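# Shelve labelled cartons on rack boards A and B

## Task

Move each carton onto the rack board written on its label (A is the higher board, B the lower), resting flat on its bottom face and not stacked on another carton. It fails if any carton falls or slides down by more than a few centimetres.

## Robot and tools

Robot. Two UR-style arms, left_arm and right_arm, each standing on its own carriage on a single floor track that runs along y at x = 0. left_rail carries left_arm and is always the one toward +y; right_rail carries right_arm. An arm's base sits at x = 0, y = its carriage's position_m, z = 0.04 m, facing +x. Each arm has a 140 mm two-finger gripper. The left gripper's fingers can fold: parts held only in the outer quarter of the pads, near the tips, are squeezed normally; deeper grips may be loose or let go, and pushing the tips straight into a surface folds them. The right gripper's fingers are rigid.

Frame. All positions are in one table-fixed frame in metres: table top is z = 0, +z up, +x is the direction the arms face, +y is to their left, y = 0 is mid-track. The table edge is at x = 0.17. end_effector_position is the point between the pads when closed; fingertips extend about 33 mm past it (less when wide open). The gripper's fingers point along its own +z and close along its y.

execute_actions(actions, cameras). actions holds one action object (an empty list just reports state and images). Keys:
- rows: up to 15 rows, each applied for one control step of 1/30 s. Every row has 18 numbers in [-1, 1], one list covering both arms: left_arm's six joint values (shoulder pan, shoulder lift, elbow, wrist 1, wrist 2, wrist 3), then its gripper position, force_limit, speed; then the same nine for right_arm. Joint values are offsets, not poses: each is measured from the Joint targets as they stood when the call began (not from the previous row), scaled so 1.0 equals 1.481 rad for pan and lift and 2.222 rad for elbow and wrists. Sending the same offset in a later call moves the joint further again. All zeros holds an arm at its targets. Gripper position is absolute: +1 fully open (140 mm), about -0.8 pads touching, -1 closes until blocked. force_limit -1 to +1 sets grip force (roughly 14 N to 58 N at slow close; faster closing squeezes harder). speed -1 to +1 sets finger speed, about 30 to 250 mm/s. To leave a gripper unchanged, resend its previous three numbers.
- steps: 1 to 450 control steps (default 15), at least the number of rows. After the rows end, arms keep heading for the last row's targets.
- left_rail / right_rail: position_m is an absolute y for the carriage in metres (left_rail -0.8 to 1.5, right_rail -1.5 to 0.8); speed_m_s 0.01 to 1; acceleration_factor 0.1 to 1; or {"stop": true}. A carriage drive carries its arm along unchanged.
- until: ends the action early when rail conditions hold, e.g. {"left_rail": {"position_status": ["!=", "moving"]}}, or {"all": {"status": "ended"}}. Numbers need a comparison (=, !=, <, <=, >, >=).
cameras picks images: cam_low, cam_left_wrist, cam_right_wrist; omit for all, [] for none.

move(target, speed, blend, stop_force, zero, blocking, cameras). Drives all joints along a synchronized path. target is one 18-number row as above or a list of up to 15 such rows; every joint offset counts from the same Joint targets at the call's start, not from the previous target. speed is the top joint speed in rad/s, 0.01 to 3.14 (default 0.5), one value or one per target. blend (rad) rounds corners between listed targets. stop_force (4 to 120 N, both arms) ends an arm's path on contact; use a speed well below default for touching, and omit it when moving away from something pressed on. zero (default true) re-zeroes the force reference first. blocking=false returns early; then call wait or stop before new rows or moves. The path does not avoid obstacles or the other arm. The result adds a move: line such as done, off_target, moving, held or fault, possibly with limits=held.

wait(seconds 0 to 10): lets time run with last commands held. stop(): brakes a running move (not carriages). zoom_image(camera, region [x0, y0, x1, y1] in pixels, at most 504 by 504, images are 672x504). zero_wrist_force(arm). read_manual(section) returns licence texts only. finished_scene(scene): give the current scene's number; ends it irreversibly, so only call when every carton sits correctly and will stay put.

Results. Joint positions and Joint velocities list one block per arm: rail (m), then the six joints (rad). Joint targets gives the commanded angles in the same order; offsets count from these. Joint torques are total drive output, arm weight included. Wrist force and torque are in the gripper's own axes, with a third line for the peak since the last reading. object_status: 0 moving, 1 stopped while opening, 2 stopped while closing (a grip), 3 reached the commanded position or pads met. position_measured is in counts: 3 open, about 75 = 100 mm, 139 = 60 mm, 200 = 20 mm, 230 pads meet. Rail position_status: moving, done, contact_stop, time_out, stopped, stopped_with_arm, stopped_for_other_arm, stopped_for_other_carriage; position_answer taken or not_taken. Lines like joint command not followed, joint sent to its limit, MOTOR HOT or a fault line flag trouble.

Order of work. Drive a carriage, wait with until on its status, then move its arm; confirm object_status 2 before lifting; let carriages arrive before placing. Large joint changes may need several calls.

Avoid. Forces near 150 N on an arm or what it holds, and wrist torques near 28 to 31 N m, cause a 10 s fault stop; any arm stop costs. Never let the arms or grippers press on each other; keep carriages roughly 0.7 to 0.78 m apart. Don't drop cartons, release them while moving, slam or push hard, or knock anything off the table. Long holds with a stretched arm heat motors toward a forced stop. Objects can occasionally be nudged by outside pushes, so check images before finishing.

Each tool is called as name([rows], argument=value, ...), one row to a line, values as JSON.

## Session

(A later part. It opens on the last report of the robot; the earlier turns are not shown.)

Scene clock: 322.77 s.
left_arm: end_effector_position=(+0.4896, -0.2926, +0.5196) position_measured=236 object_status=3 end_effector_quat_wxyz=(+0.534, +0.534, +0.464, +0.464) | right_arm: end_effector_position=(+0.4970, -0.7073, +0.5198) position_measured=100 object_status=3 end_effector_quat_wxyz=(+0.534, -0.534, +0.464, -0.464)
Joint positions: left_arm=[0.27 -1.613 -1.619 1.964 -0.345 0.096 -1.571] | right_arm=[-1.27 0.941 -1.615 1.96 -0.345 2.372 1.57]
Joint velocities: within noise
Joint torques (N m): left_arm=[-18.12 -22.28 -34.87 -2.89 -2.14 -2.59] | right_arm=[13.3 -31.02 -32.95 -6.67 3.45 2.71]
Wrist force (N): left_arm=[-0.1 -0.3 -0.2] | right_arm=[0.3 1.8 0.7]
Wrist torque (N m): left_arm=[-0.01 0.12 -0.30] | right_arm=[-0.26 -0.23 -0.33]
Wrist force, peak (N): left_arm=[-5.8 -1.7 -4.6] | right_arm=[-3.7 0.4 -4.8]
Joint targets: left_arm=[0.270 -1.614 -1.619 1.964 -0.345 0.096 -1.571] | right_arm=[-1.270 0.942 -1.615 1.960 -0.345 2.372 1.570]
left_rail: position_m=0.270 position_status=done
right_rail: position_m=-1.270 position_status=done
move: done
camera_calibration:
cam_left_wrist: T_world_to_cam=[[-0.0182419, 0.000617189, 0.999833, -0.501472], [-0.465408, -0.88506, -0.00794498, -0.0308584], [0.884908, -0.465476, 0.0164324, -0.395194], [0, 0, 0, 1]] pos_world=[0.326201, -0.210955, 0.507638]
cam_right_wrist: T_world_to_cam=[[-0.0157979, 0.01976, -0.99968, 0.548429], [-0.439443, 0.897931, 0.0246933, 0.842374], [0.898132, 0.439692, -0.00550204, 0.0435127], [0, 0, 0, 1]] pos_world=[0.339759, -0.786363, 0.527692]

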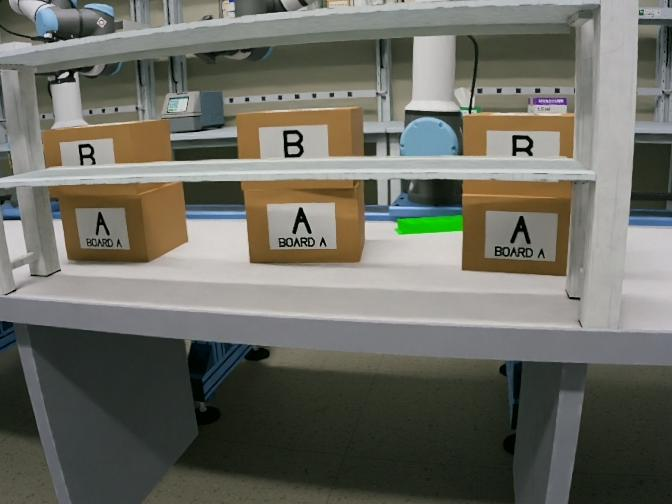

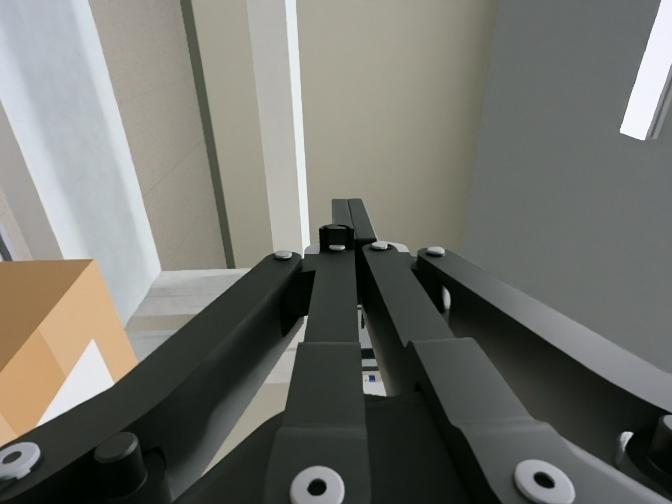

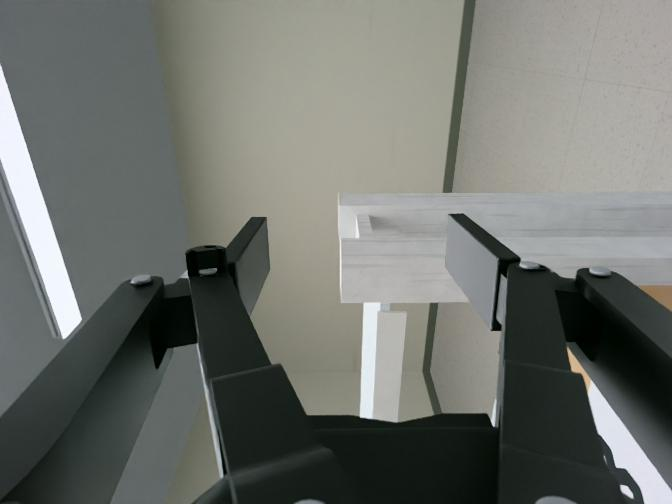

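move(target=[0,0.190,0.112,-0.2389,0,0,-1,1,1,0,0.190,0.1116,-0.2384,0,0,0.23,1,1], speed=0.4)

zero_wrist_force(arm="left_arm")

zero_wrist_force(arm="right_arm")

execute_actions([
  {"left_rail":{"position_m":0.225,"speed_m_s":0.05},"right_rail":{"position_m":-1.225,"speed_m_s":0.05},"steps":150,"until":{"all":{"status":"ended"}}},
])

Scene clock: 330.63 s.
left_arm: end_effector_position=(+0.4895, -0.2921, +0.2583) position_measured=236 object_status=3 end_effector_quat_wxyz=(+0.534, +0.533, +0.464, +0.464) | right_arm: end_effector_position=(+0.4969, -0.7072, +0.2582) position_measured=100 object_status=3 end_effector_quat_wxyz=(+0.534, -0.534, +0.464, -0.464)
Joint positions: left_arm=[0.27 -1.614 -1.338 2.213 -0.875 0.096 -1.571] | right_arm=[-1.27 0.942 -1.334 2.208 -0.874 2.372 1.57]
Joint velocities: within noise
Joint torques (N m): left_arm=[-11.28 -32.65 -20.67 -2.91 -1.79 -2.68] | right_arm=[9.7 -42.27 -20.26 -6.48 3.1 2.79]
Wrist force (N): left_arm=[0.1 -0.3 -0.2] | right_arm=[0.0 1.8 0.5]
Wrist torque (N m): left_arm=[0.01 0.08 -0.29] | right_arm=[-0.27 -0.16 -0.31]
Wrist force, peak (N): left_arm=[0.2 -2.2 0.1] | right_arm=[0.4 3.8 0.3]
Joint targets: left_arm=[0.270 -1.614 -1.338 2.213 -0.876 0.096 -1.571] | right_arm=[-1.270 0.942 -1.334 2.208 -0.875 2.372 1.570]
left_rail: position_m=0.270 position_status=done
right_rail: position_m=-1.270 position_status=done
move: done
camera_calibration:
cam_left_wrist: T_world_to_cam=[[-0.0181757, 0.0013755, 0.999834, -0.239982], [-0.465424, -0.885058, -0.00724319, -0.0327071], [0.884901, -0.465478, 0.0167267, -0.390648], [0, 0, 0, 1]] pos_world=[0.326101, -0.210456, 0.246239]
cam_right_wrist: T_world_to_cam=[[-0.0156117, 0.0202937, -0.999672, 0.287168], [-0.439449, 0.897917, 0.0250908, 0.848677], [0.898132, 0.439697, -0.00509997, 0.0420587], [0, 0, 0, 1]] pos_world=[0.339659, -0.786363, 0.265994]

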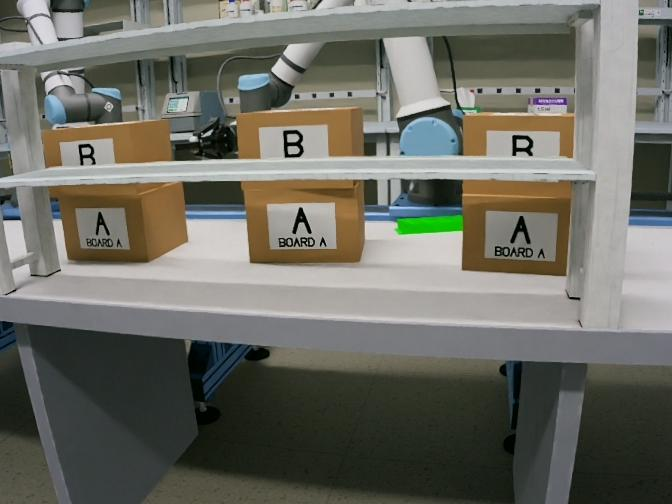

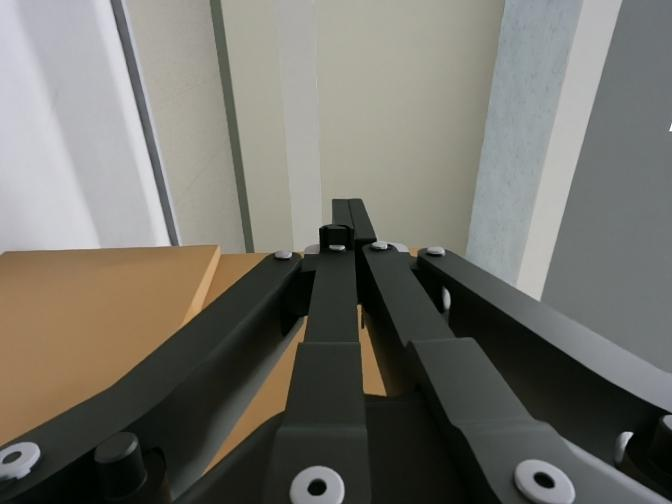

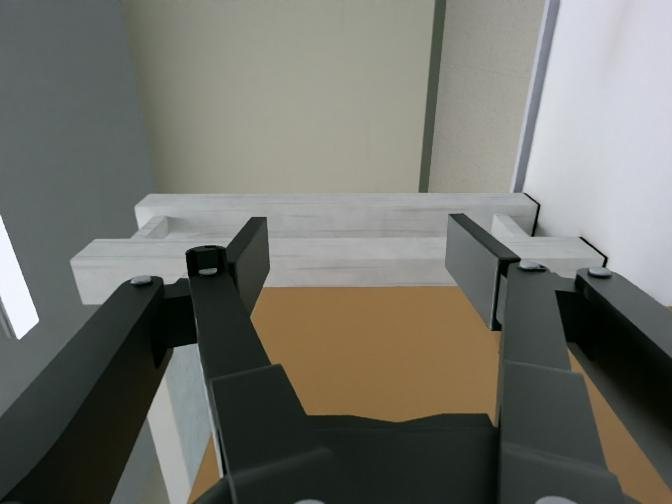

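Wrist force sensor zeroed.

Wrist force sensor zeroed.

Scene clock: 331.97 s.
left_arm: end_effector_position=(+0.4895, -0.3370, +0.2582) position_measured=236 object_status=3 end_effector_quat_wxyz=(+0.534, +0.533, +0.464, +0.464) | right_arm: end_effector_position=(+0.4969, -0.6623, +0.2581) position_measured=100 object_status=3 end_effector_quat_wxyz=(+0.534, -0.534, +0.464, -0.464)
Joint positions: left_arm=[0.225 -1.614 -1.338 2.213 -0.876 0.096 -1.571] | right_arm=[-1.225 0.942 -1.334 2.208 -0.875 2.372 1.57]
Joint velocities: within noise
Joint torques (N m): left_arm=[-11.95 -35.47 -32.8 -2.13 -1.55 -2.91] | right_arm=[9.87 -46.04 -23.86 -5.37 2.98 2.62]
Wrist force (N, zeroed by zero_wrist_force): left_arm=[-0.1 0.2 0.1] | right_arm=[-0.2 0.1 0.2]
Wrist torque (N m, zeroed by zero_wrist_force): left_arm=[0.05 0.03 0.00] | right_arm=[0.02 0.05 0.00]
Wrist force, peak (N, zeroed by zero_wrist_force): left_arm=[0.9 0.1 -0.1] | right_arm=[0.8 -0.1 0.1]
Joint targets: left_arm=[0.225 -1.614 -1.338 2.213 -0.876 0.096 -1.571] | right_arm=[-1.225 0.942 -1.334 2.208 -0.875 2.372 1.570]
Tool commands: left_gripper/position=-1.0 left_gripper/force_limit=+1.0 left_gripper/speed=+1.0 right_gripper/position=+0.23 right_gripper/force_limit=+1.0 right_gripper/speed=+1.0
left_rail: position_m=0.225 speed_m_s=0.05 position_status=done
right_rail: position_m=-1.225 speed_m_s=0.05 position_status=done
camera_calibration:
cam_left_wrist: T_world_to_cam=[[-0.0181757, 0.0013755, 0.999834, -0.23982], [-0.465424, -0.885058, -0.00724319, -0.0724469], [0.884901, -0.465478, 0.0167267, -0.411546], [0, 0, 0, 1]] pos_world=[0.326101, -0.255356, 0.246139]
cam_right_wrist: T_world_to_cam=[[-0.0155682, 0.0202037, -0.999675, 0.286076], [-0.43945, 0.897919, 0.0249909, 0.808392], [0.898132, 0.439696, -0.00510049, 0.0223151], [0, 0, 0, 1]] pos_world=[0.33966, -0.741463, 0.265894]

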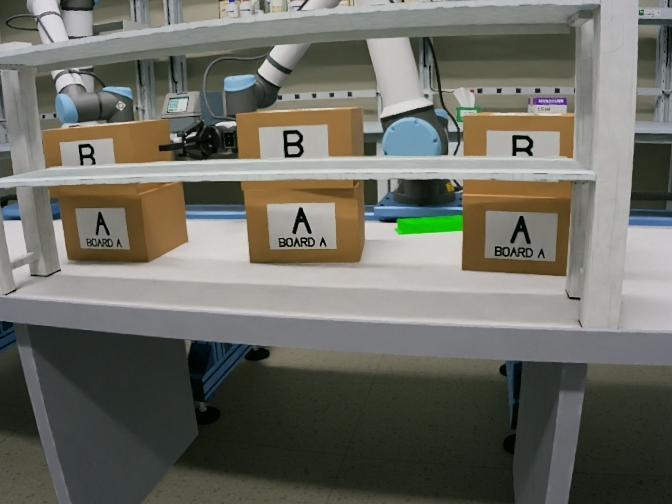

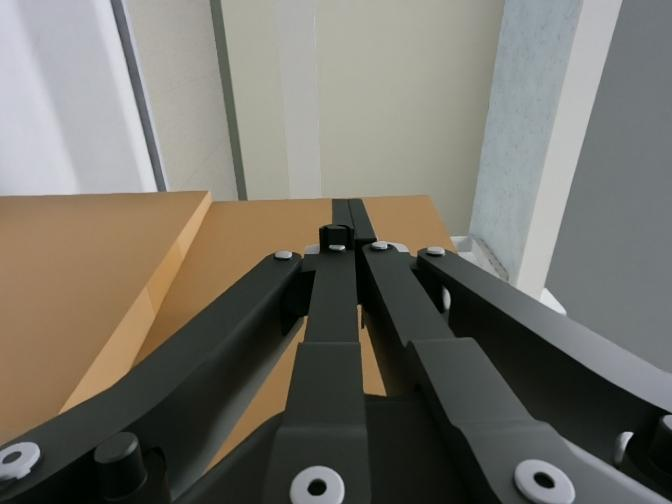

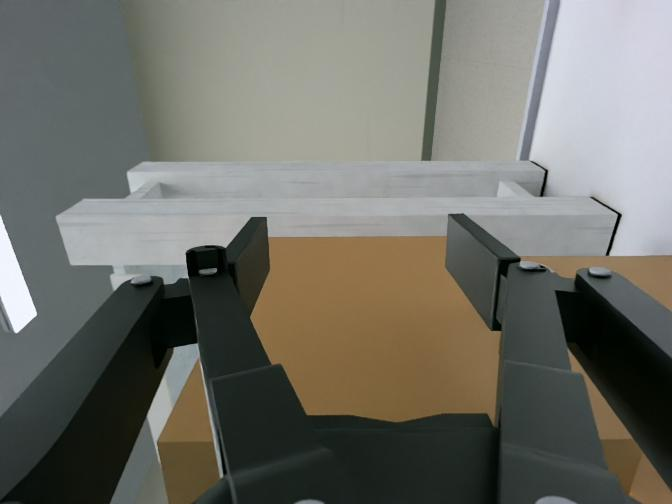

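execute_actions([
  {"left_rail":{"position_m":0.203,"speed_m_s":0.03},"right_rail":{"position_m":-1.211,"speed_m_s":0.03},"steps":150,"until":{"all":{"status":"ended"}}},
])

Scene clock: 346.23 s.
left_arm: end_effector_position=(+0.4895, -0.3591, +0.2582) position_measured=236 object_status=3 end_effector_quat_wxyz=(+0.534, +0.533, +0.464, +0.464) | right_arm: end_effector_position=(+0.4969, -0.6482, +0.2581) position_measured=100 object_status=3 end_effector_quat_wxyz=(+0.534, -0.534, +0.464, -0.464)
Joint positions: left_arm=[0.203 -1.614 -1.338 2.213 -0.876 0.096 -1.571] | right_arm=[-1.211 0.942 -1.334 2.208 -0.875 2.372 1.57]
Joint velocities: within noise
Joint torques (N m): left_arm=[-13.5 -53.77 -40.28 0.82 -0.78 -2.8] | right_arm=[6.01 -59.07 -31.27 -1.65 2.21 2.41]
Wrist force (N, zeroed by zero_wrist_force): left_arm=[1.0 0.1 -1.1] | right_arm=[-0.1 0.0 0.2]
Wrist torque (N m, zeroed by zero_wrist_force): left_arm=[0.04 0.09 0.00] | right_arm=[0.00 0.03 0.00]
Wrist force, peak (N, zeroed by zero_wrist_force): left_arm=[1.3 0.3 -1.7] | right_arm=[1.0 -0.2 -0.1]
Joint targets: left_arm=[0.203 -1.614 -1.338 2.213 -0.876 0.096 -1.571] | right_arm=[-1.211 0.942 -1.334 2.208 -0.875 2.372 1.570]
Tool commands: left_gripper/position=-1.0 left_gripper/force_limit=+1.0 left_gripper/speed=+1.0 right_gripper/position=+0.23 right_gripper/force_limit=+1.0 right_gripper/speed=+1.0
left_rail: position_m=0.203 speed_m_s=0.03 position_status=done
right_rail: position_m=-1.211 speed_m_s=0.03 position_status=done
camera_calibration:
cam_left_wrist: T_world_to_cam=[[-0.0181757, 0.0013755, 0.999834, -0.23979], [-0.465424, -0.885058, -0.00724319, -0.0920067], [0.884901, -0.465478, 0.0167267, -0.421834], [0, 0, 0, 1]] pos_world=[0.326101, -0.277456, 0.246139]
cam_right_wrist: T_world_to_cam=[[-0.0155682, 0.0202037, -0.999675, 0.285791], [-0.43945, 0.897919, 0.0249909, 0.795731], [0.898132, 0.439696, -0.00510049, 0.0161154], [0, 0, 0, 1]] pos_world=[0.33966, -0.727363, 0.265894]

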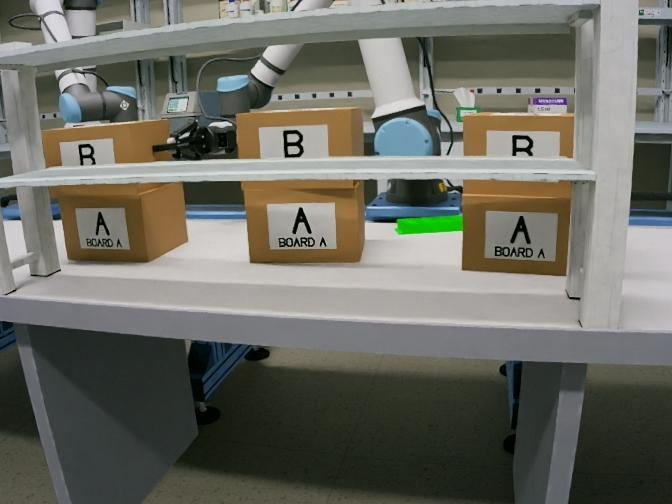

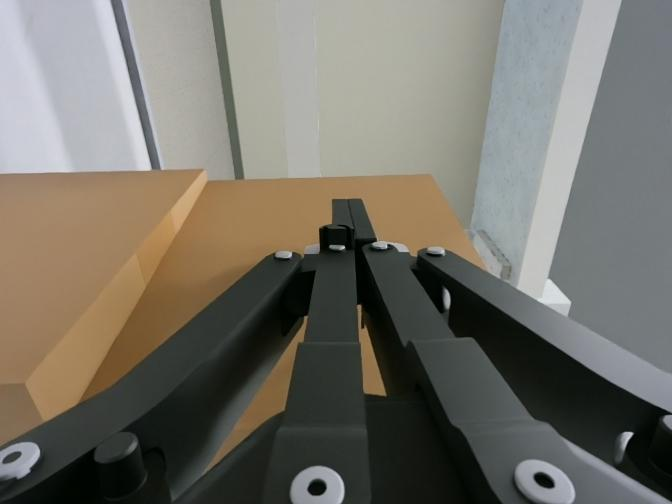

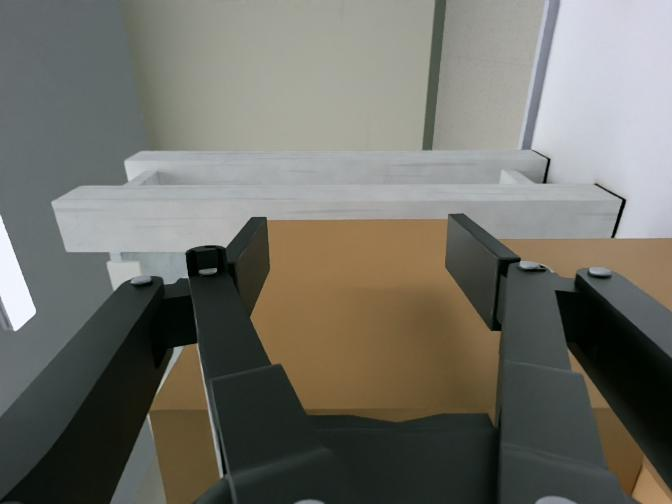

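execute_actions([
  {"right_rail":{"position_m":-1.203},"steps":60,"until":{"all":{"status":"ended"}}},
], cameras=[])

execute_actions([
  {"left_rail":{"position_m":0.200},"steps":60,"until":{"all":{"status":"ended"}}},
], cameras=[])

execute_actions([
  {"right_rail":{"position_m":-1.199},"steps":60,"until":{"all":{"status":"ended"}}},
])

Scene clock: 353.47 s.
left_arm: end_effector_position=(+0.4895, -0.3591, +0.2582) position_measured=236 object_status=3 end_effector_quat_wxyz=(+0.534, +0.533, +0.464, +0.464) | right_arm: end_effector_position=(+0.4969, -0.6402, +0.2581) position_measured=100 object_status=3 end_effector_quat_wxyz=(+0.534, -0.534, +0.464, -0.464)
Joint positions: left_arm=[0.203 -1.614 -1.338 2.213 -0.876 0.096 -1.571] | right_arm=[-1.203 0.942 -1.334 2.208 -0.875 2.372 1.57]
Joint velocities: within noise
Joint torques (N m): left_arm=[-14.43 -68.48 -37.16 1.06 -0.22 -2.64] | right_arm=[4.76 -63.93 -34.76 0.33 1.92 2.43]
Wrist force (N, zeroed by zero_wrist_force): left_arm=[1.1 0.1 -1.3] | right_arm=[0.0 0.0 0.1]
Wrist torque (N m, zeroed by zero_wrist_force): left_arm=[-0.04 0.03 0.00] | right_arm=[0.01 0.01 0.00]
Wrist force, peak (N, zeroed by zero_wrist_force): left_arm=[1.2 0.7 -1.7] | right_arm=[0.7 0.3 -0.1]
Joint targets: left_arm=[0.203 -1.614 -1.338 2.213 -0.876 0.096 -1.571] | right_arm=[-1.203 0.942 -1.334 2.208 -0.875 2.372 1.570]
Tool commands: left_gripper/position=-1.0 left_gripper/force_limit=+1.0 left_gripper/speed=+1.0 right_gripper/position=+0.23 right_gripper/force_limit=+1.0 right_gripper/speed=+1.0
left_rail: position_m=0.203 speed_m_s=0.03 position_status=done
right_rail: position_m=-1.203 speed_m_s=0.03 position_status=done
No camera images: "cameras" was empty.

Scene clock: 353.93 s.
left_arm: end_effector_position=(+0.4895, -0.3621, +0.2582) position_measured=236 object_status=3 end_effector_quat_wxyz=(+0.534, +0.533, +0.464, +0.464) | right_arm: end_effector_position=(+0.4969, -0.6402, +0.2581) position_measured=100 object_status=3 end_effector_quat_wxyz=(+0.534, -0.534, +0.464, -0.464)
Joint positions: left_arm=[0.2 -1.614 -1.338 2.213 -0.876 0.096 -1.571] | right_arm=[-1.203 0.942 -1.334 2.208 -0.875 2.372 1.57]
Joint velocities: within noise
Joint torques (N m): left_arm=[-11.11 -69.28 -36.11 0.98 -0.67 -2.72] | right_arm=[2.46 -62.98 -33.5 0.36 1.91 2.38]
Wrist force (N, zeroed by zero_wrist_force): left_arm=[3.9 0.3 -1.4] | right_arm=[0.4 0.1 0.1]
Wrist torque (N m, zeroed by zero_wrist_force): left_arm=[0.07 0.15 -0.01] | right_arm=[0.01 -0.09 -0.01]
Wrist force, peak (N, zeroed by zero_wrist_force): left_arm=[5.6 1.1 -1.8] | right_arm=[0.4 0.1 0.1]
Joint targets: left_arm=[0.200 -1.614 -1.338 2.213 -0.876 0.096 -1.571] | right_arm=[-1.203 0.942 -1.334 2.208 -0.875 2.372 1.570]
Tool commands: left_gripper/position=-1.0 left_gripper/force_limit=+1.0 left_gripper/speed=+1.0 right_gripper/position=+0.23 right_gripper/force_limit=+1.0 right_gripper/speed=+1.0
left_rail: position_m=0.200 speed_m_s=0.03 position_status=done
right_rail: position_m=-1.203 speed_m_s=0.03 position_status=done
No camera images: "cameras" was empty.

Scene clock: 354.43 s.
left_arm: end_effector_position=(+0.4895, -0.3621, +0.2582) position_measured=236 object_status=3 end_effector_quat_wxyz=(+0.534, +0.533, +0.464, +0.464) | right_arm: end_effector_position=(+0.4969, -0.6362, +0.2581) position_measured=100 object_status=3 end_effector_quat_wxyz=(+0.534, -0.534, +0.464, -0.464)
Joint positions: left_arm=[0.2 -1.614 -1.338 2.213 -0.876 0.096 -1.571] | right_arm=[-1.199 0.942 -1.334 2.208 -0.875 2.372 1.57]
Joint velocities: within noise
Joint torques (N m): left_arm=[-11.57 -74.02 -35.62 0.87 -0.37 -2.81] | right_arm=[4.34 -62.99 -33.43 0.34 1.75 2.55]
Wrist force (N, zeroed by zero_wrist_force): left_arm=[4.1 0.7 -1.5] | right_arm=[1.6 -0.2 -0.6]
Wrist torque (N m, zeroed by zero_wrist_force): left_arm=[0.04 0.14 0.00] | right_arm=[0.01 -0.12 -0.07]
Wrist force, peak (N, zeroed by zero_wrist_force): left_arm=[4.1 0.7 -1.5] | right_arm=[1.9 -0.5 -0.9]
Joint targets: left_arm=[0.200 -1.614 -1.338 2.213 -0.876 0.096 -1.571] | right_arm=[-1.199 0.942 -1.334 2.208 -0.875 2.372 1.570]
Tool commands: left_gripper/position=-1.0 left_gripper/force_limit=+1.0 left_gripper/speed=+1.0 right_gripper/position=+0.23 right_gripper/force_limit=+1.0 right_gripper/speed=+1.0
left_rail: position_m=0.200 speed_m_s=0.03 position_status=done
right_rail: position_m=-1.199 speed_m_s=0.03 position_status=done
camera_calibration:
cam_left_wrist: T_world_to_cam=[[-0.0181757, 0.0013755, 0.999834, -0.239786], [-0.465424, -0.885058, -0.00724319, -0.0946619], [0.884901, -0.465478, 0.0167267, -0.42323], [0, 0, 0, 1]] pos_world=[0.326101, -0.280456, 0.246139]
cam_right_wrist: T_world_to_cam=[[-0.0155682, 0.0202037, -0.999675, 0.285648], [-0.43945, 0.897919, 0.0249909, 0.784954], [0.898132, 0.439696, -0.00510049, 0.0108395], [0, 0, 0, 1]] pos_world=[0.33966, -0.715363, 0.265994]

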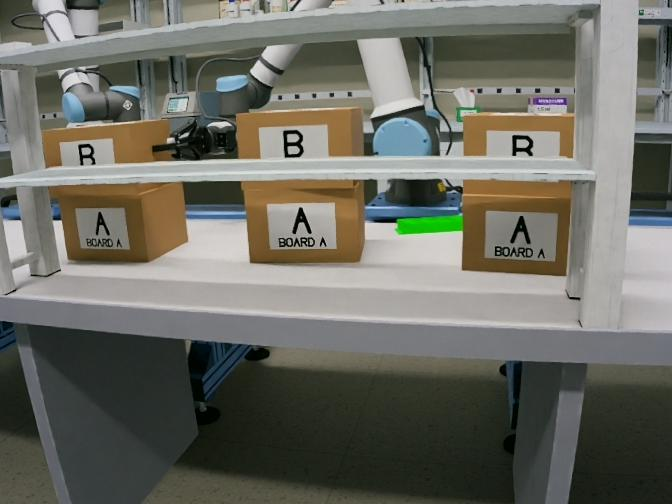

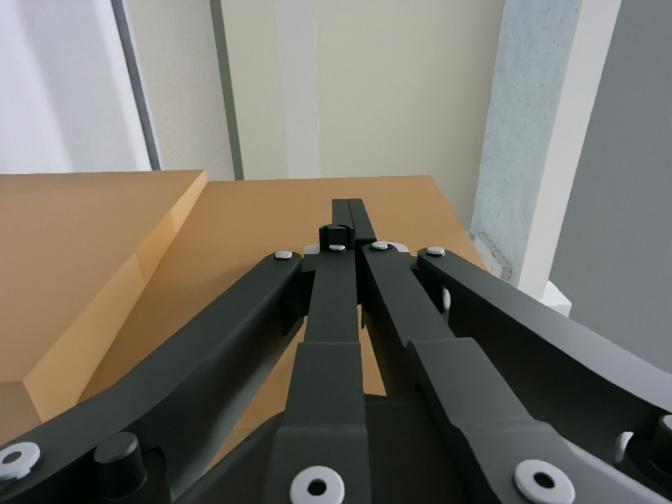

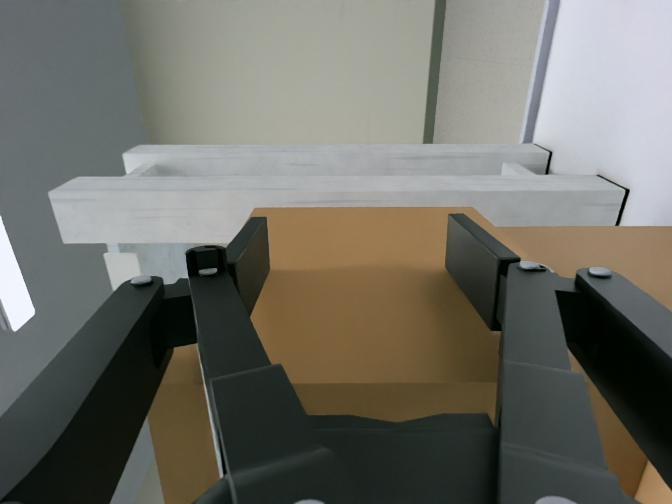

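execute_actions([
  {"right_rail":{"position_m":-1.195},"left_rail":{"position_m":0.196},"steps":60,"until":{"all":{"status":"ended"}}},
], cameras=[])

execute_actions([
  {"right_rail":{"position_m":-1.191},"left_rail":{"position_m":0.192},"steps":60,"until":{"all":{"status":"ended"}}},
], cameras=[])

Scene clock: 361.17 s.
left_arm: end_effector_position=(+0.4895, -0.3660, +0.2582) position_measured=236 object_status=3 end_effector_quat_wxyz=(+0.534, +0.533, +0.464, +0.464) | right_arm: end_effector_position=(+0.4969, -0.6323, +0.2581) position_measured=100 object_status=3 end_effector_quat_wxyz=(+0.534, -0.534, +0.464, -0.464)
Joint positions: left_arm=[0.196 -1.614 -1.338 2.213 -0.875 0.096 -1.571] | right_arm=[-1.195 0.942 -1.334 2.208 -0.875 2.372 1.57]
Joint velocities: within noise
Joint torques (N m): left_arm=[-13.1 -66.63 -32.77 0.45 8.01 -2.92] | right_arm=[0.94 -62.22 -32.66 -2.3 -5.33 2.51]
Wrist force (N, zeroed by zero_wrist_force): left_arm=[23.5 3.5 2.4] | right_arm=[28.1 -7.9 -12.1]
Wrist torque (N m, zeroed by zero_wrist_force): left_arm=[-0.07 0.96 -0.05] | right_arm=[-0.95 -1.55 -1.25]
Wrist force, peak (N, zeroed by zero_wrist_force): left_arm=[23.5 3.5 2.4] | right_arm=[28.1 -7.9 -12.1]
Joint targets: left_arm=[0.196 -1.614 -1.338 2.213 -0.876 0.096 -1.571] | right_arm=[-1.195 0.942 -1.334 2.208 -0.875 2.372 1.570]
Tool commands: left_gripper/position=-1.0 left_gripper/force_limit=+1.0 left_gripper/speed=+1.0 right_gripper/position=+0.23 right_gripper/force_limit=+1.0 right_gripper/speed=+1.0
left_rail: position_m=0.196 speed_m_s=0.03 position_status=done
right_rail: position_m=-1.195 speed_m_s=0.03 position_status=done
No camera images: "cameras" was empty.

Scene clock: 361.73 s.
left_arm: end_effector_position=(+0.4896, -0.3697, +0.2581) position_measured=236 object_status=3 end_effector_quat_wxyz=(+0.534, +0.533, +0.464, +0.464) | right_arm: end_effector_position=(+0.4968, -0.6285, +0.2580) position_measured=100 object_status=3 end_effector_quat_wxyz=(+0.534, -0.534, +0.464, -0.464)
Joint positions: left_arm=[0.192 -1.614 -1.338 2.213 -0.875 0.096 -1.571] | right_arm=[-1.191 0.942 -1.334 2.208 -0.875 2.372 1.57]
Joint velocities: within noise
Joint torques (N m): left_arm=[-46.69 -52.71 -72.47 -6.5 24.41 -2.37] | right_arm=[11.52 -42.05 -66.49 -5.57 -16.49 2.4]
Wrist force (N, zeroed by zero_wrist_force): left_arm=[74.3 20.4 4.3] | right_arm=[79.6 -22.4 -32.9]
Wrist torque (N m, zeroed by zero_wrist_force): left_arm=[-0.46 2.90 -0.29] | right_arm=[-1.97 -3.59 -2.53]
Wrist force, peak (N, zeroed by zero_wrist_force): left_arm=[74.3 20.4 4.3] | right_arm=[79.4 -23.2 -33.1]
Joint targets: left_arm=[0.192 -1.614 -1.338 2.213 -0.876 0.096 -1.571] | right_arm=[-1.191 0.942 -1.334 2.208 -0.875 2.372 1.570]
Tool commands: left_gripper/position=-1.0 left_gripper/force_limit=+1.0 left_gripper/speed=+1.0 right_gripper/position=+0.23 right_gripper/force_limit=+1.0 right_gripper/speed=+1.0
left_rail: position_m=0.192 speed_m_s=0.03 position_status=done
right_rail: position_m=-1.191 speed_m_s=0.03 position_status=done
No camera images: "cameras" was empty.

move(target=[0,-0.0283,-0.0100,0.0290,0,0,-1,1,1,0,-0.0284,-0.0099,0.0289,0,0,0.23,1,1], speed=0.06)

Scene clock: 371.77 s.
left_arm: end_effector_position=(+0.4903, -0.3664, +0.2579) position_measured=236 object_status=3 end_effector_quat_wxyz=(+0.531, +0.532, +0.466, +0.467) | right_arm: end_effector_position=(+0.4969, -0.6280, +0.2592) position_measured=100 object_status=3 end_effector_quat_wxyz=(+0.534, -0.534, +0.464, -0.464)
Joint positions: left_arm=[0.192 -1.613 -1.338 2.214 -0.875 0.088 -1.571] | right_arm=[-1.191 0.942 -1.336 2.207 -0.872 2.372 1.57]
Joint velocities: within noise
Joint torques (N m): left_arm=[-25.82 -51.89 -45.09 -2.25 8.55 0.31] | right_arm=[20.09 -72.54 -52.13 -8.09 -7.64 2.55]
Wrist force (N, zeroed by zero_wrist_force): left_arm=[45.3 19.4 7.4] | right_arm=[52.6 5.4 -18.7]
Wrist torque (N m, zeroed by zero_wrist_force): left_arm=[-0.48 1.86 -0.26] | right_arm=[-1.02 -2.39 -2.11]
Wrist force, peak (N, zeroed by zero_wrist_force): left_arm=[71.0 20.8 4.0] | right_arm=[79.9 -23.5 -32.0]
Joint targets: left_arm=[0.192 -1.613 -1.338 2.214 -0.875 0.088 -1.571] | right_arm=[-1.191 0.942 -1.336 2.207 -0.872 2.372 1.570]
Tool commands: left_gripper/position=-1.0 left_gripper/force_limit=+1.0 left_gripper/speed=+1.0 right_gripper/position=+0.23 right_gripper/force_limit=+1.0 right_gripper/speed=+1.0
TORQUE FAULT: the external load on joint 6 (wrist 2) of the left arm reached its load limit, and that arm stopped for 10 seconds. A torque fault puts only its own arm into a fault stop. That arm ran no command of this call. Before the stop ended, the hold on joint 6 (wrist 2) of that arm was turned back by 0.4 degrees, the way its load pushed it. That arm's target is now where it stood when the stop ended, not its last command. That arm keeps its grip as last carried out and accepts commands again: back off and push less far. That arm stops again whenever a joint's load reaches its limit.
left_rail: position_m=0.192 speed_m_s=0.03 position_status=done
right_rail: position_m=-1.191 speed_m_s=0.03 position_status=done
move: fault (left_arm), off_target (right_arm; braked at the fault stop of left_arm); left_arm: the wrist 1 is farthest, 0.064 rad from its target; right_arm: the wrist 1 is farthest, 0.061 rad from its target
camera_calibration:
cam_left_wrist: T_world_to_cam=[[-0.0182564, 0.0000052162, 0.999833, -0.239839], [-0.457382, -0.889231, -0.0083469, -0.103198], [0.889083, -0.457458, 0.0162366, -0.424933], [0, 0, 0, 1]] pos_world=[0.326221, -0.286155, 0.245837]
cam_right_wrist: T_world_to_cam=[[-0.0156162, 0.0202902, -0.999672, 0.286661], [-0.43965, 0.897819, 0.0250909, 0.777622], [0.898033, 0.439898, -0.00509995, 0.00745981], [0, 0, 0, 1]] pos_world=[0.339659, -0.707262, 0.267094]

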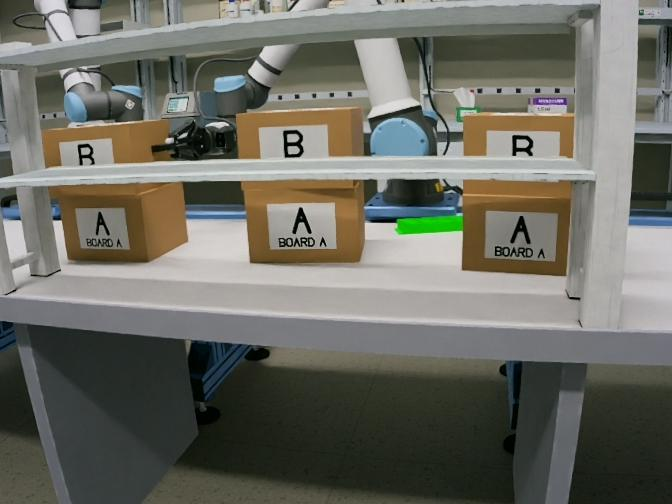

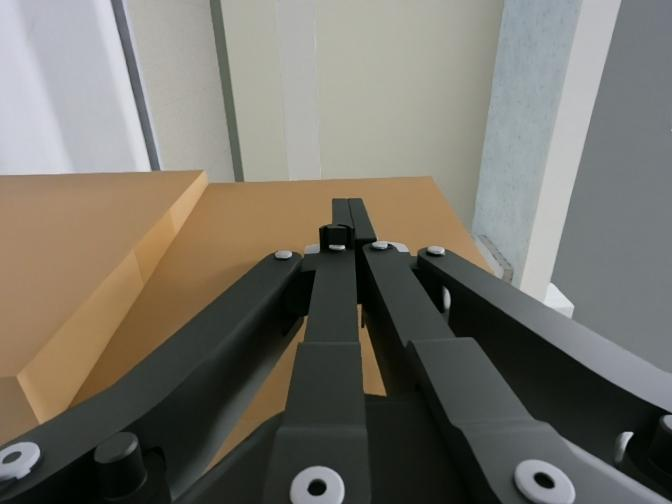

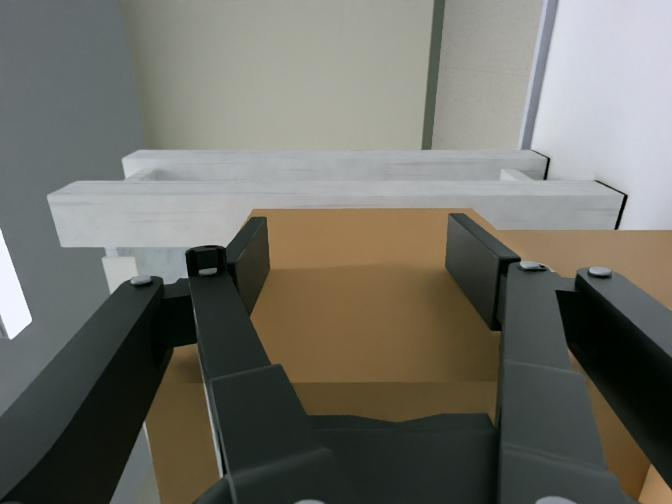

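move(target=[0,-0.0283,-0.0104,0.0285,0,0,-1,1,1,0,-0.027,-0.0094,0.0275,0,0,0.23,1,1], speed=0.06)

Scene clock: 390.07 s.
left_arm: end_effector_position=(+0.4910, -0.3644, +0.2811) position_measured=236 object_status=3 end_effector_quat_wxyz=(+0.529, +0.529, +0.469, +0.469) | right_arm: end_effector_position=(+0.4981, -0.6265, +0.2864) position_measured=100 object_status=3 end_effector_quat_wxyz=(+0.534, -0.534, +0.464, -0.464)
Joint positions: left_arm=[0.192 -1.612 -1.371 2.197 -0.825 0.078 -1.571] | right_arm=[-1.191 0.942 -1.374 2.187 -0.814 2.372 1.57]
Joint velocities: within noise
Joint torques (N m): left_arm=[-29.23 -51.4 -60.45 -2.73 8.04 -0.38] | right_arm=[21.95 -68.55 -62.4 -10.98 -4.7 2]
Wrist force (N, zeroed by zero_wrist_force): left_arm=[41.5 -7.8 4.0] | right_arm=[40.4 14.0 -12.3]
Wrist torque (N m, zeroed by zero_wrist_force): left_arm=[0.22 1.66 0.06] | right_arm=[-0.47 -1.42 -1.11]
Wrist force, peak (N, zeroed by zero_wrist_force): left_arm=[74.8 -6.3 4.3] | right_arm=[72.5 14.5 -20.6]
Joint targets: left_arm=[0.192 -1.612 -1.371 2.197 -0.825 0.078 -1.571] | right_arm=[-1.191 0.942 -1.374 2.187 -0.814 2.372 1.570]
Tool commands: left_gripper/position=-1.0 left_gripper/force_limit=+1.0 left_gripper/speed=+1.0 right_gripper/position=+0.23 right_gripper/force_limit=+1.0 right_gripper/speed=+1.0
TORQUE FAULT: the external load on joint 6 (wrist 2) of the left arm reached its load limit, and that arm stopped for 10 seconds. A torque fault puts only its own arm into a fault stop. That arm's remaining commands of this call were not run. Before the stop ended, the hold on joint 6 (wrist 2) of that arm was turned back by 0.5 degrees, the way its load pushed it. That arm's target is now where it stood when the stop ended, not its last command. That arm keeps its grip as last carried out and accepts commands again: back off and push less far. That arm stops again whenever a joint's load reaches its limit.
left_rail: position_m=0.192 speed_m_s=0.03 position_status=done
right_rail: position_m=-1.191 speed_m_s=0.03 position_status=done
move: fault (left_arm); left_arm: the wrist 1 is farthest, 0.013 rad from its target
camera_calibration:
cam_left_wrist: T_world_to_cam=[[-0.0182584, -0.000630903, 0.999833, -0.263318], [-0.448119, -0.893931, -0.00874739, -0.107162], [0.893788, -0.448204, 0.0160391, -0.423897], [0, 0, 0, 1]] pos_world=[0.326044, -0.285954, 0.269136]
cam_right_wrist: T_world_to_cam=[[-0.0157506, 0.020116, -0.999674, 0.313761], [-0.439526, 0.897882, 0.0249928, 0.776063], [0.898092, 0.439776, -0.00530069, 0.00577089], [0, 0, 0, 1]] pos_world=[0.340859, -0.705662, 0.294293]

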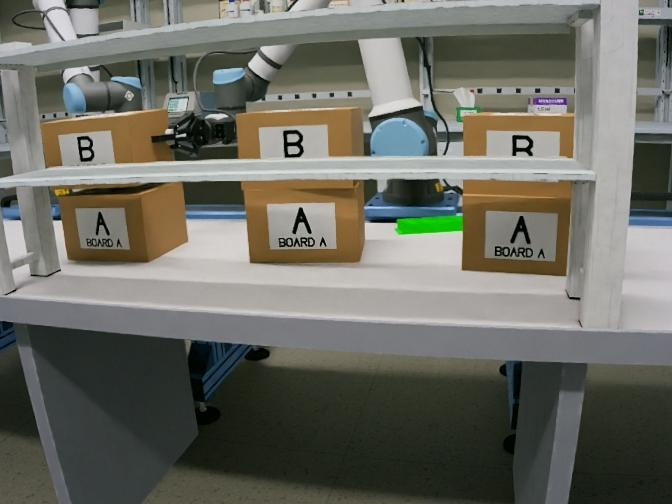

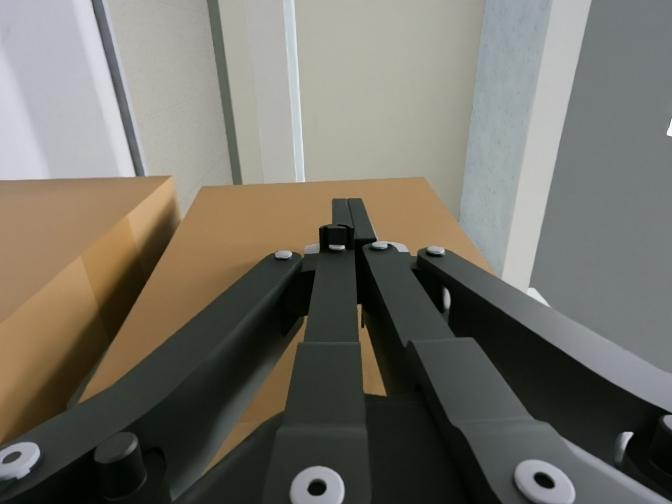

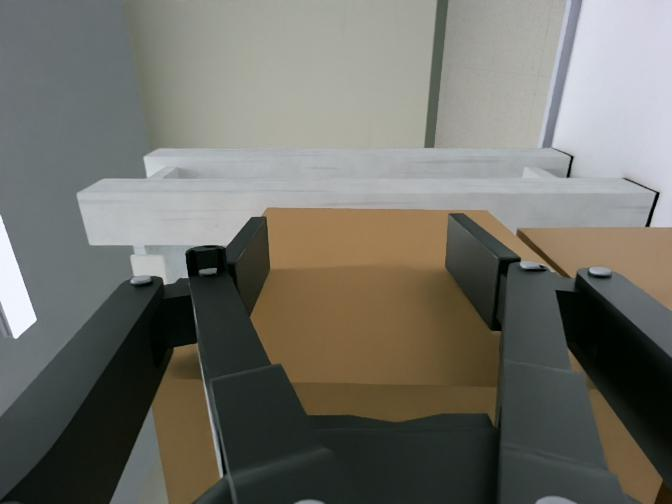

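move([
  [0,-0.0396,-0.0132,0.0392,0,0,-1,1,1,0,-0.0341,-0.0116,0.0348,0,0,0.23,1,1],
  [0,-0.0710,-0.0270,0.0739,0,0,-1,1,1,0,-0.0652,-0.0252,0.0692,0,0,0.23,1,1],
], speed=0.06, blend=0.01)

Scene clock: 410.83 s.
left_arm: end_effector_position=(+0.4909, -0.3647, +0.3599) position_measured=236 object_status=3 end_effector_quat_wxyz=(+0.529, +0.529, +0.469, +0.469) | right_arm: end_effector_position=(+0.4980, -0.6267, +0.3593) position_measured=100 object_status=3 end_effector_quat_wxyz=(+0.533, -0.534, +0.464, -0.464)
Joint positions: left_arm=[0.192 -1.612 -1.476 2.137 -0.661 0.078 -1.571] | right_arm=[-1.191 0.942 -1.47 2.131 -0.66 2.372 1.57]
Joint velocities: within noise
Joint torques (N m): left_arm=[-32.63 -74.46 -78.64 -1.33 22.58 0.14] | right_arm=[18.2 -59.18 -60.32 -2.22 -12.4 -0.95]
Wrist force (N, zeroed by zero_wrist_force): left_arm=[42.2 -14.8 -1.0] | right_arm=[42.2 6.2 -7.4]
Wrist torque (N m, zeroed by zero_wrist_force): left_arm=[0.46 1.59 0.21] | right_arm=[-0.06 -0.03 0.92]
Wrist force, peak (N, zeroed by zero_wrist_force): left_arm=[47.9 -14.8 -0.7] | right_arm=[47.5 8.5 -10.3]
Joint targets: left_arm=[0.192 -1.612 -1.476 2.137 -0.660 0.078 -1.571] | right_arm=[-1.191 0.942 -1.470 2.131 -0.660 2.372 1.570]
left_rail: position_m=0.192 speed_m_s=0.03 position_status=done
right_rail: position_m=-1.191 speed_m_s=0.03 position_status=done
move: done
camera_calibration:
cam_left_wrist: T_world_to_cam=[[-0.018205, 0.000352028, 0.999834, -0.341844], [-0.448138, -0.89393, -0.00784498, -0.10696], [0.893779, -0.448207, 0.0164318, -0.425385], [0, 0, 0, 1]] pos_world=[0.326044, -0.286155, 0.347938]
cam_right_wrist: T_world_to_cam=[[-0.0163876, 0.0191421, -0.999682, 0.386365], [-0.439427, 0.897947, 0.0243975, 0.774514], [0.898129, 0.439687, -0.00630359, 0.00658658], [0, 0, 0, 1]] pos_world=[0.340758, -0.705764, 0.367388]

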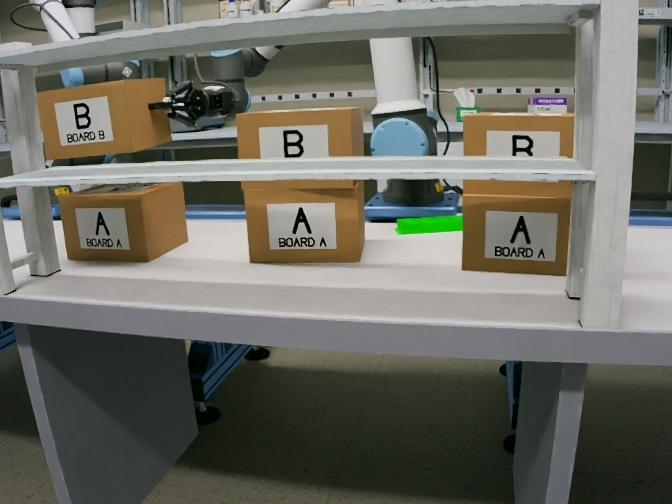

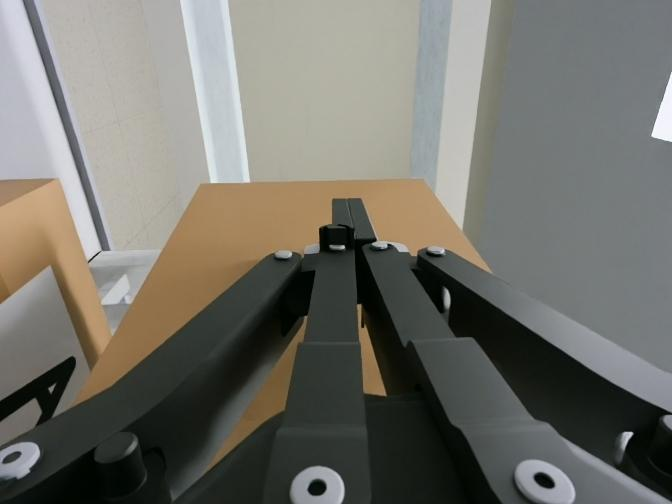

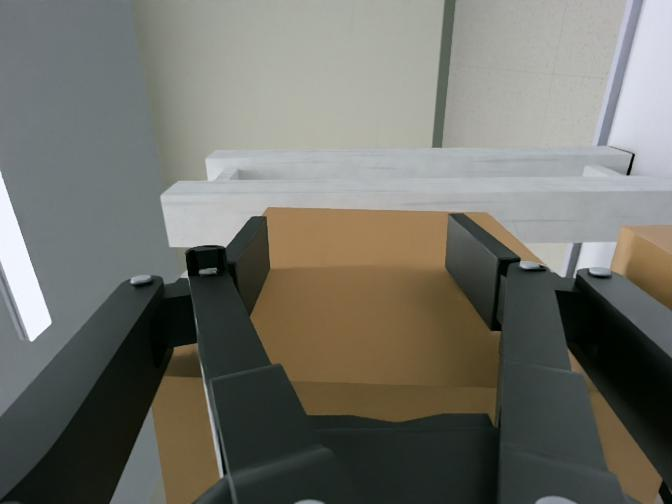

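move([
  [0,0.0313,0.0138,-0.0351,0,0,-1,1,1,0,0.0307,0.0136,-0.0345,0,0,0.23,1,1],
  [0,0.0614,0.0241,-0.0654,0,0,-1,1,1,0,0.0608,0.0239,-0.0648,0,0,0.23,1,1],
  [0,0.0925,0.0325,-0.0947,0,0,-1,1,1,0,0.0915,0.0323,-0.0937,0,0,0.23,1,1],
], speed=0.08, blend=0.01, cameras=["cam_low"])

Scene clock: 437.10 s.
left_arm: end_effector_position=(+0.4909, -0.3649, +0.2605) position_measured=236 object_status=3 end_effector_quat_wxyz=(+0.529, +0.529, +0.470, +0.469) | right_arm: end_effector_position=(+0.4981, -0.6265, +0.2605) position_measured=100 object_status=3 end_effector_quat_wxyz=(+0.534, -0.534, +0.464, -0.464)
Joint positions: left_arm=[0.192 -1.612 -1.339 2.209 -0.871 0.078 -1.571] | right_arm=[-1.191 0.942 -1.335 2.203 -0.868 2.372 1.57]
Joint velocities: within noise
Joint torques (N m): left_arm=[-17.86 -29.7 -47.23 -9.84 22.76 0.16] | right_arm=[22.77 -38.78 -37.12 -11.85 -14.02 -0.87]
Wrist force (N, zeroed by zero_wrist_force): left_arm=[46.5 -0.1 3.3] | right_arm=[38.7 -6.7 -16.1]
Wrist torque (N m, zeroed by zero_wrist_force): left_arm=[0.05 1.81 0.00] | right_arm=[-0.40 -1.49 -0.96]
Wrist force, peak (N, zeroed by zero_wrist_force): left_arm=[47.1 -13.5 0.1] | right_arm=[47.0 7.4 -9.1]
Joint targets: left_arm=[0.192 -1.612 -1.339 2.209 -0.871 0.078 -1.571] | right_arm=[-1.191 0.942 -1.335 2.203 -0.868 2.372 1.570]
left_rail: position_m=0.192 speed_m_s=0.03 position_status=done
right_rail: position_m=-1.191 speed_m_s=0.03 position_status=done
move: done
Images, in order (width x height): cam_low 672x504.

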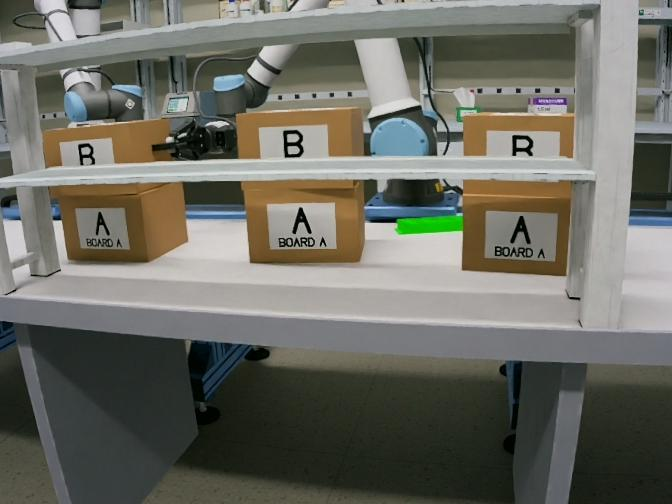

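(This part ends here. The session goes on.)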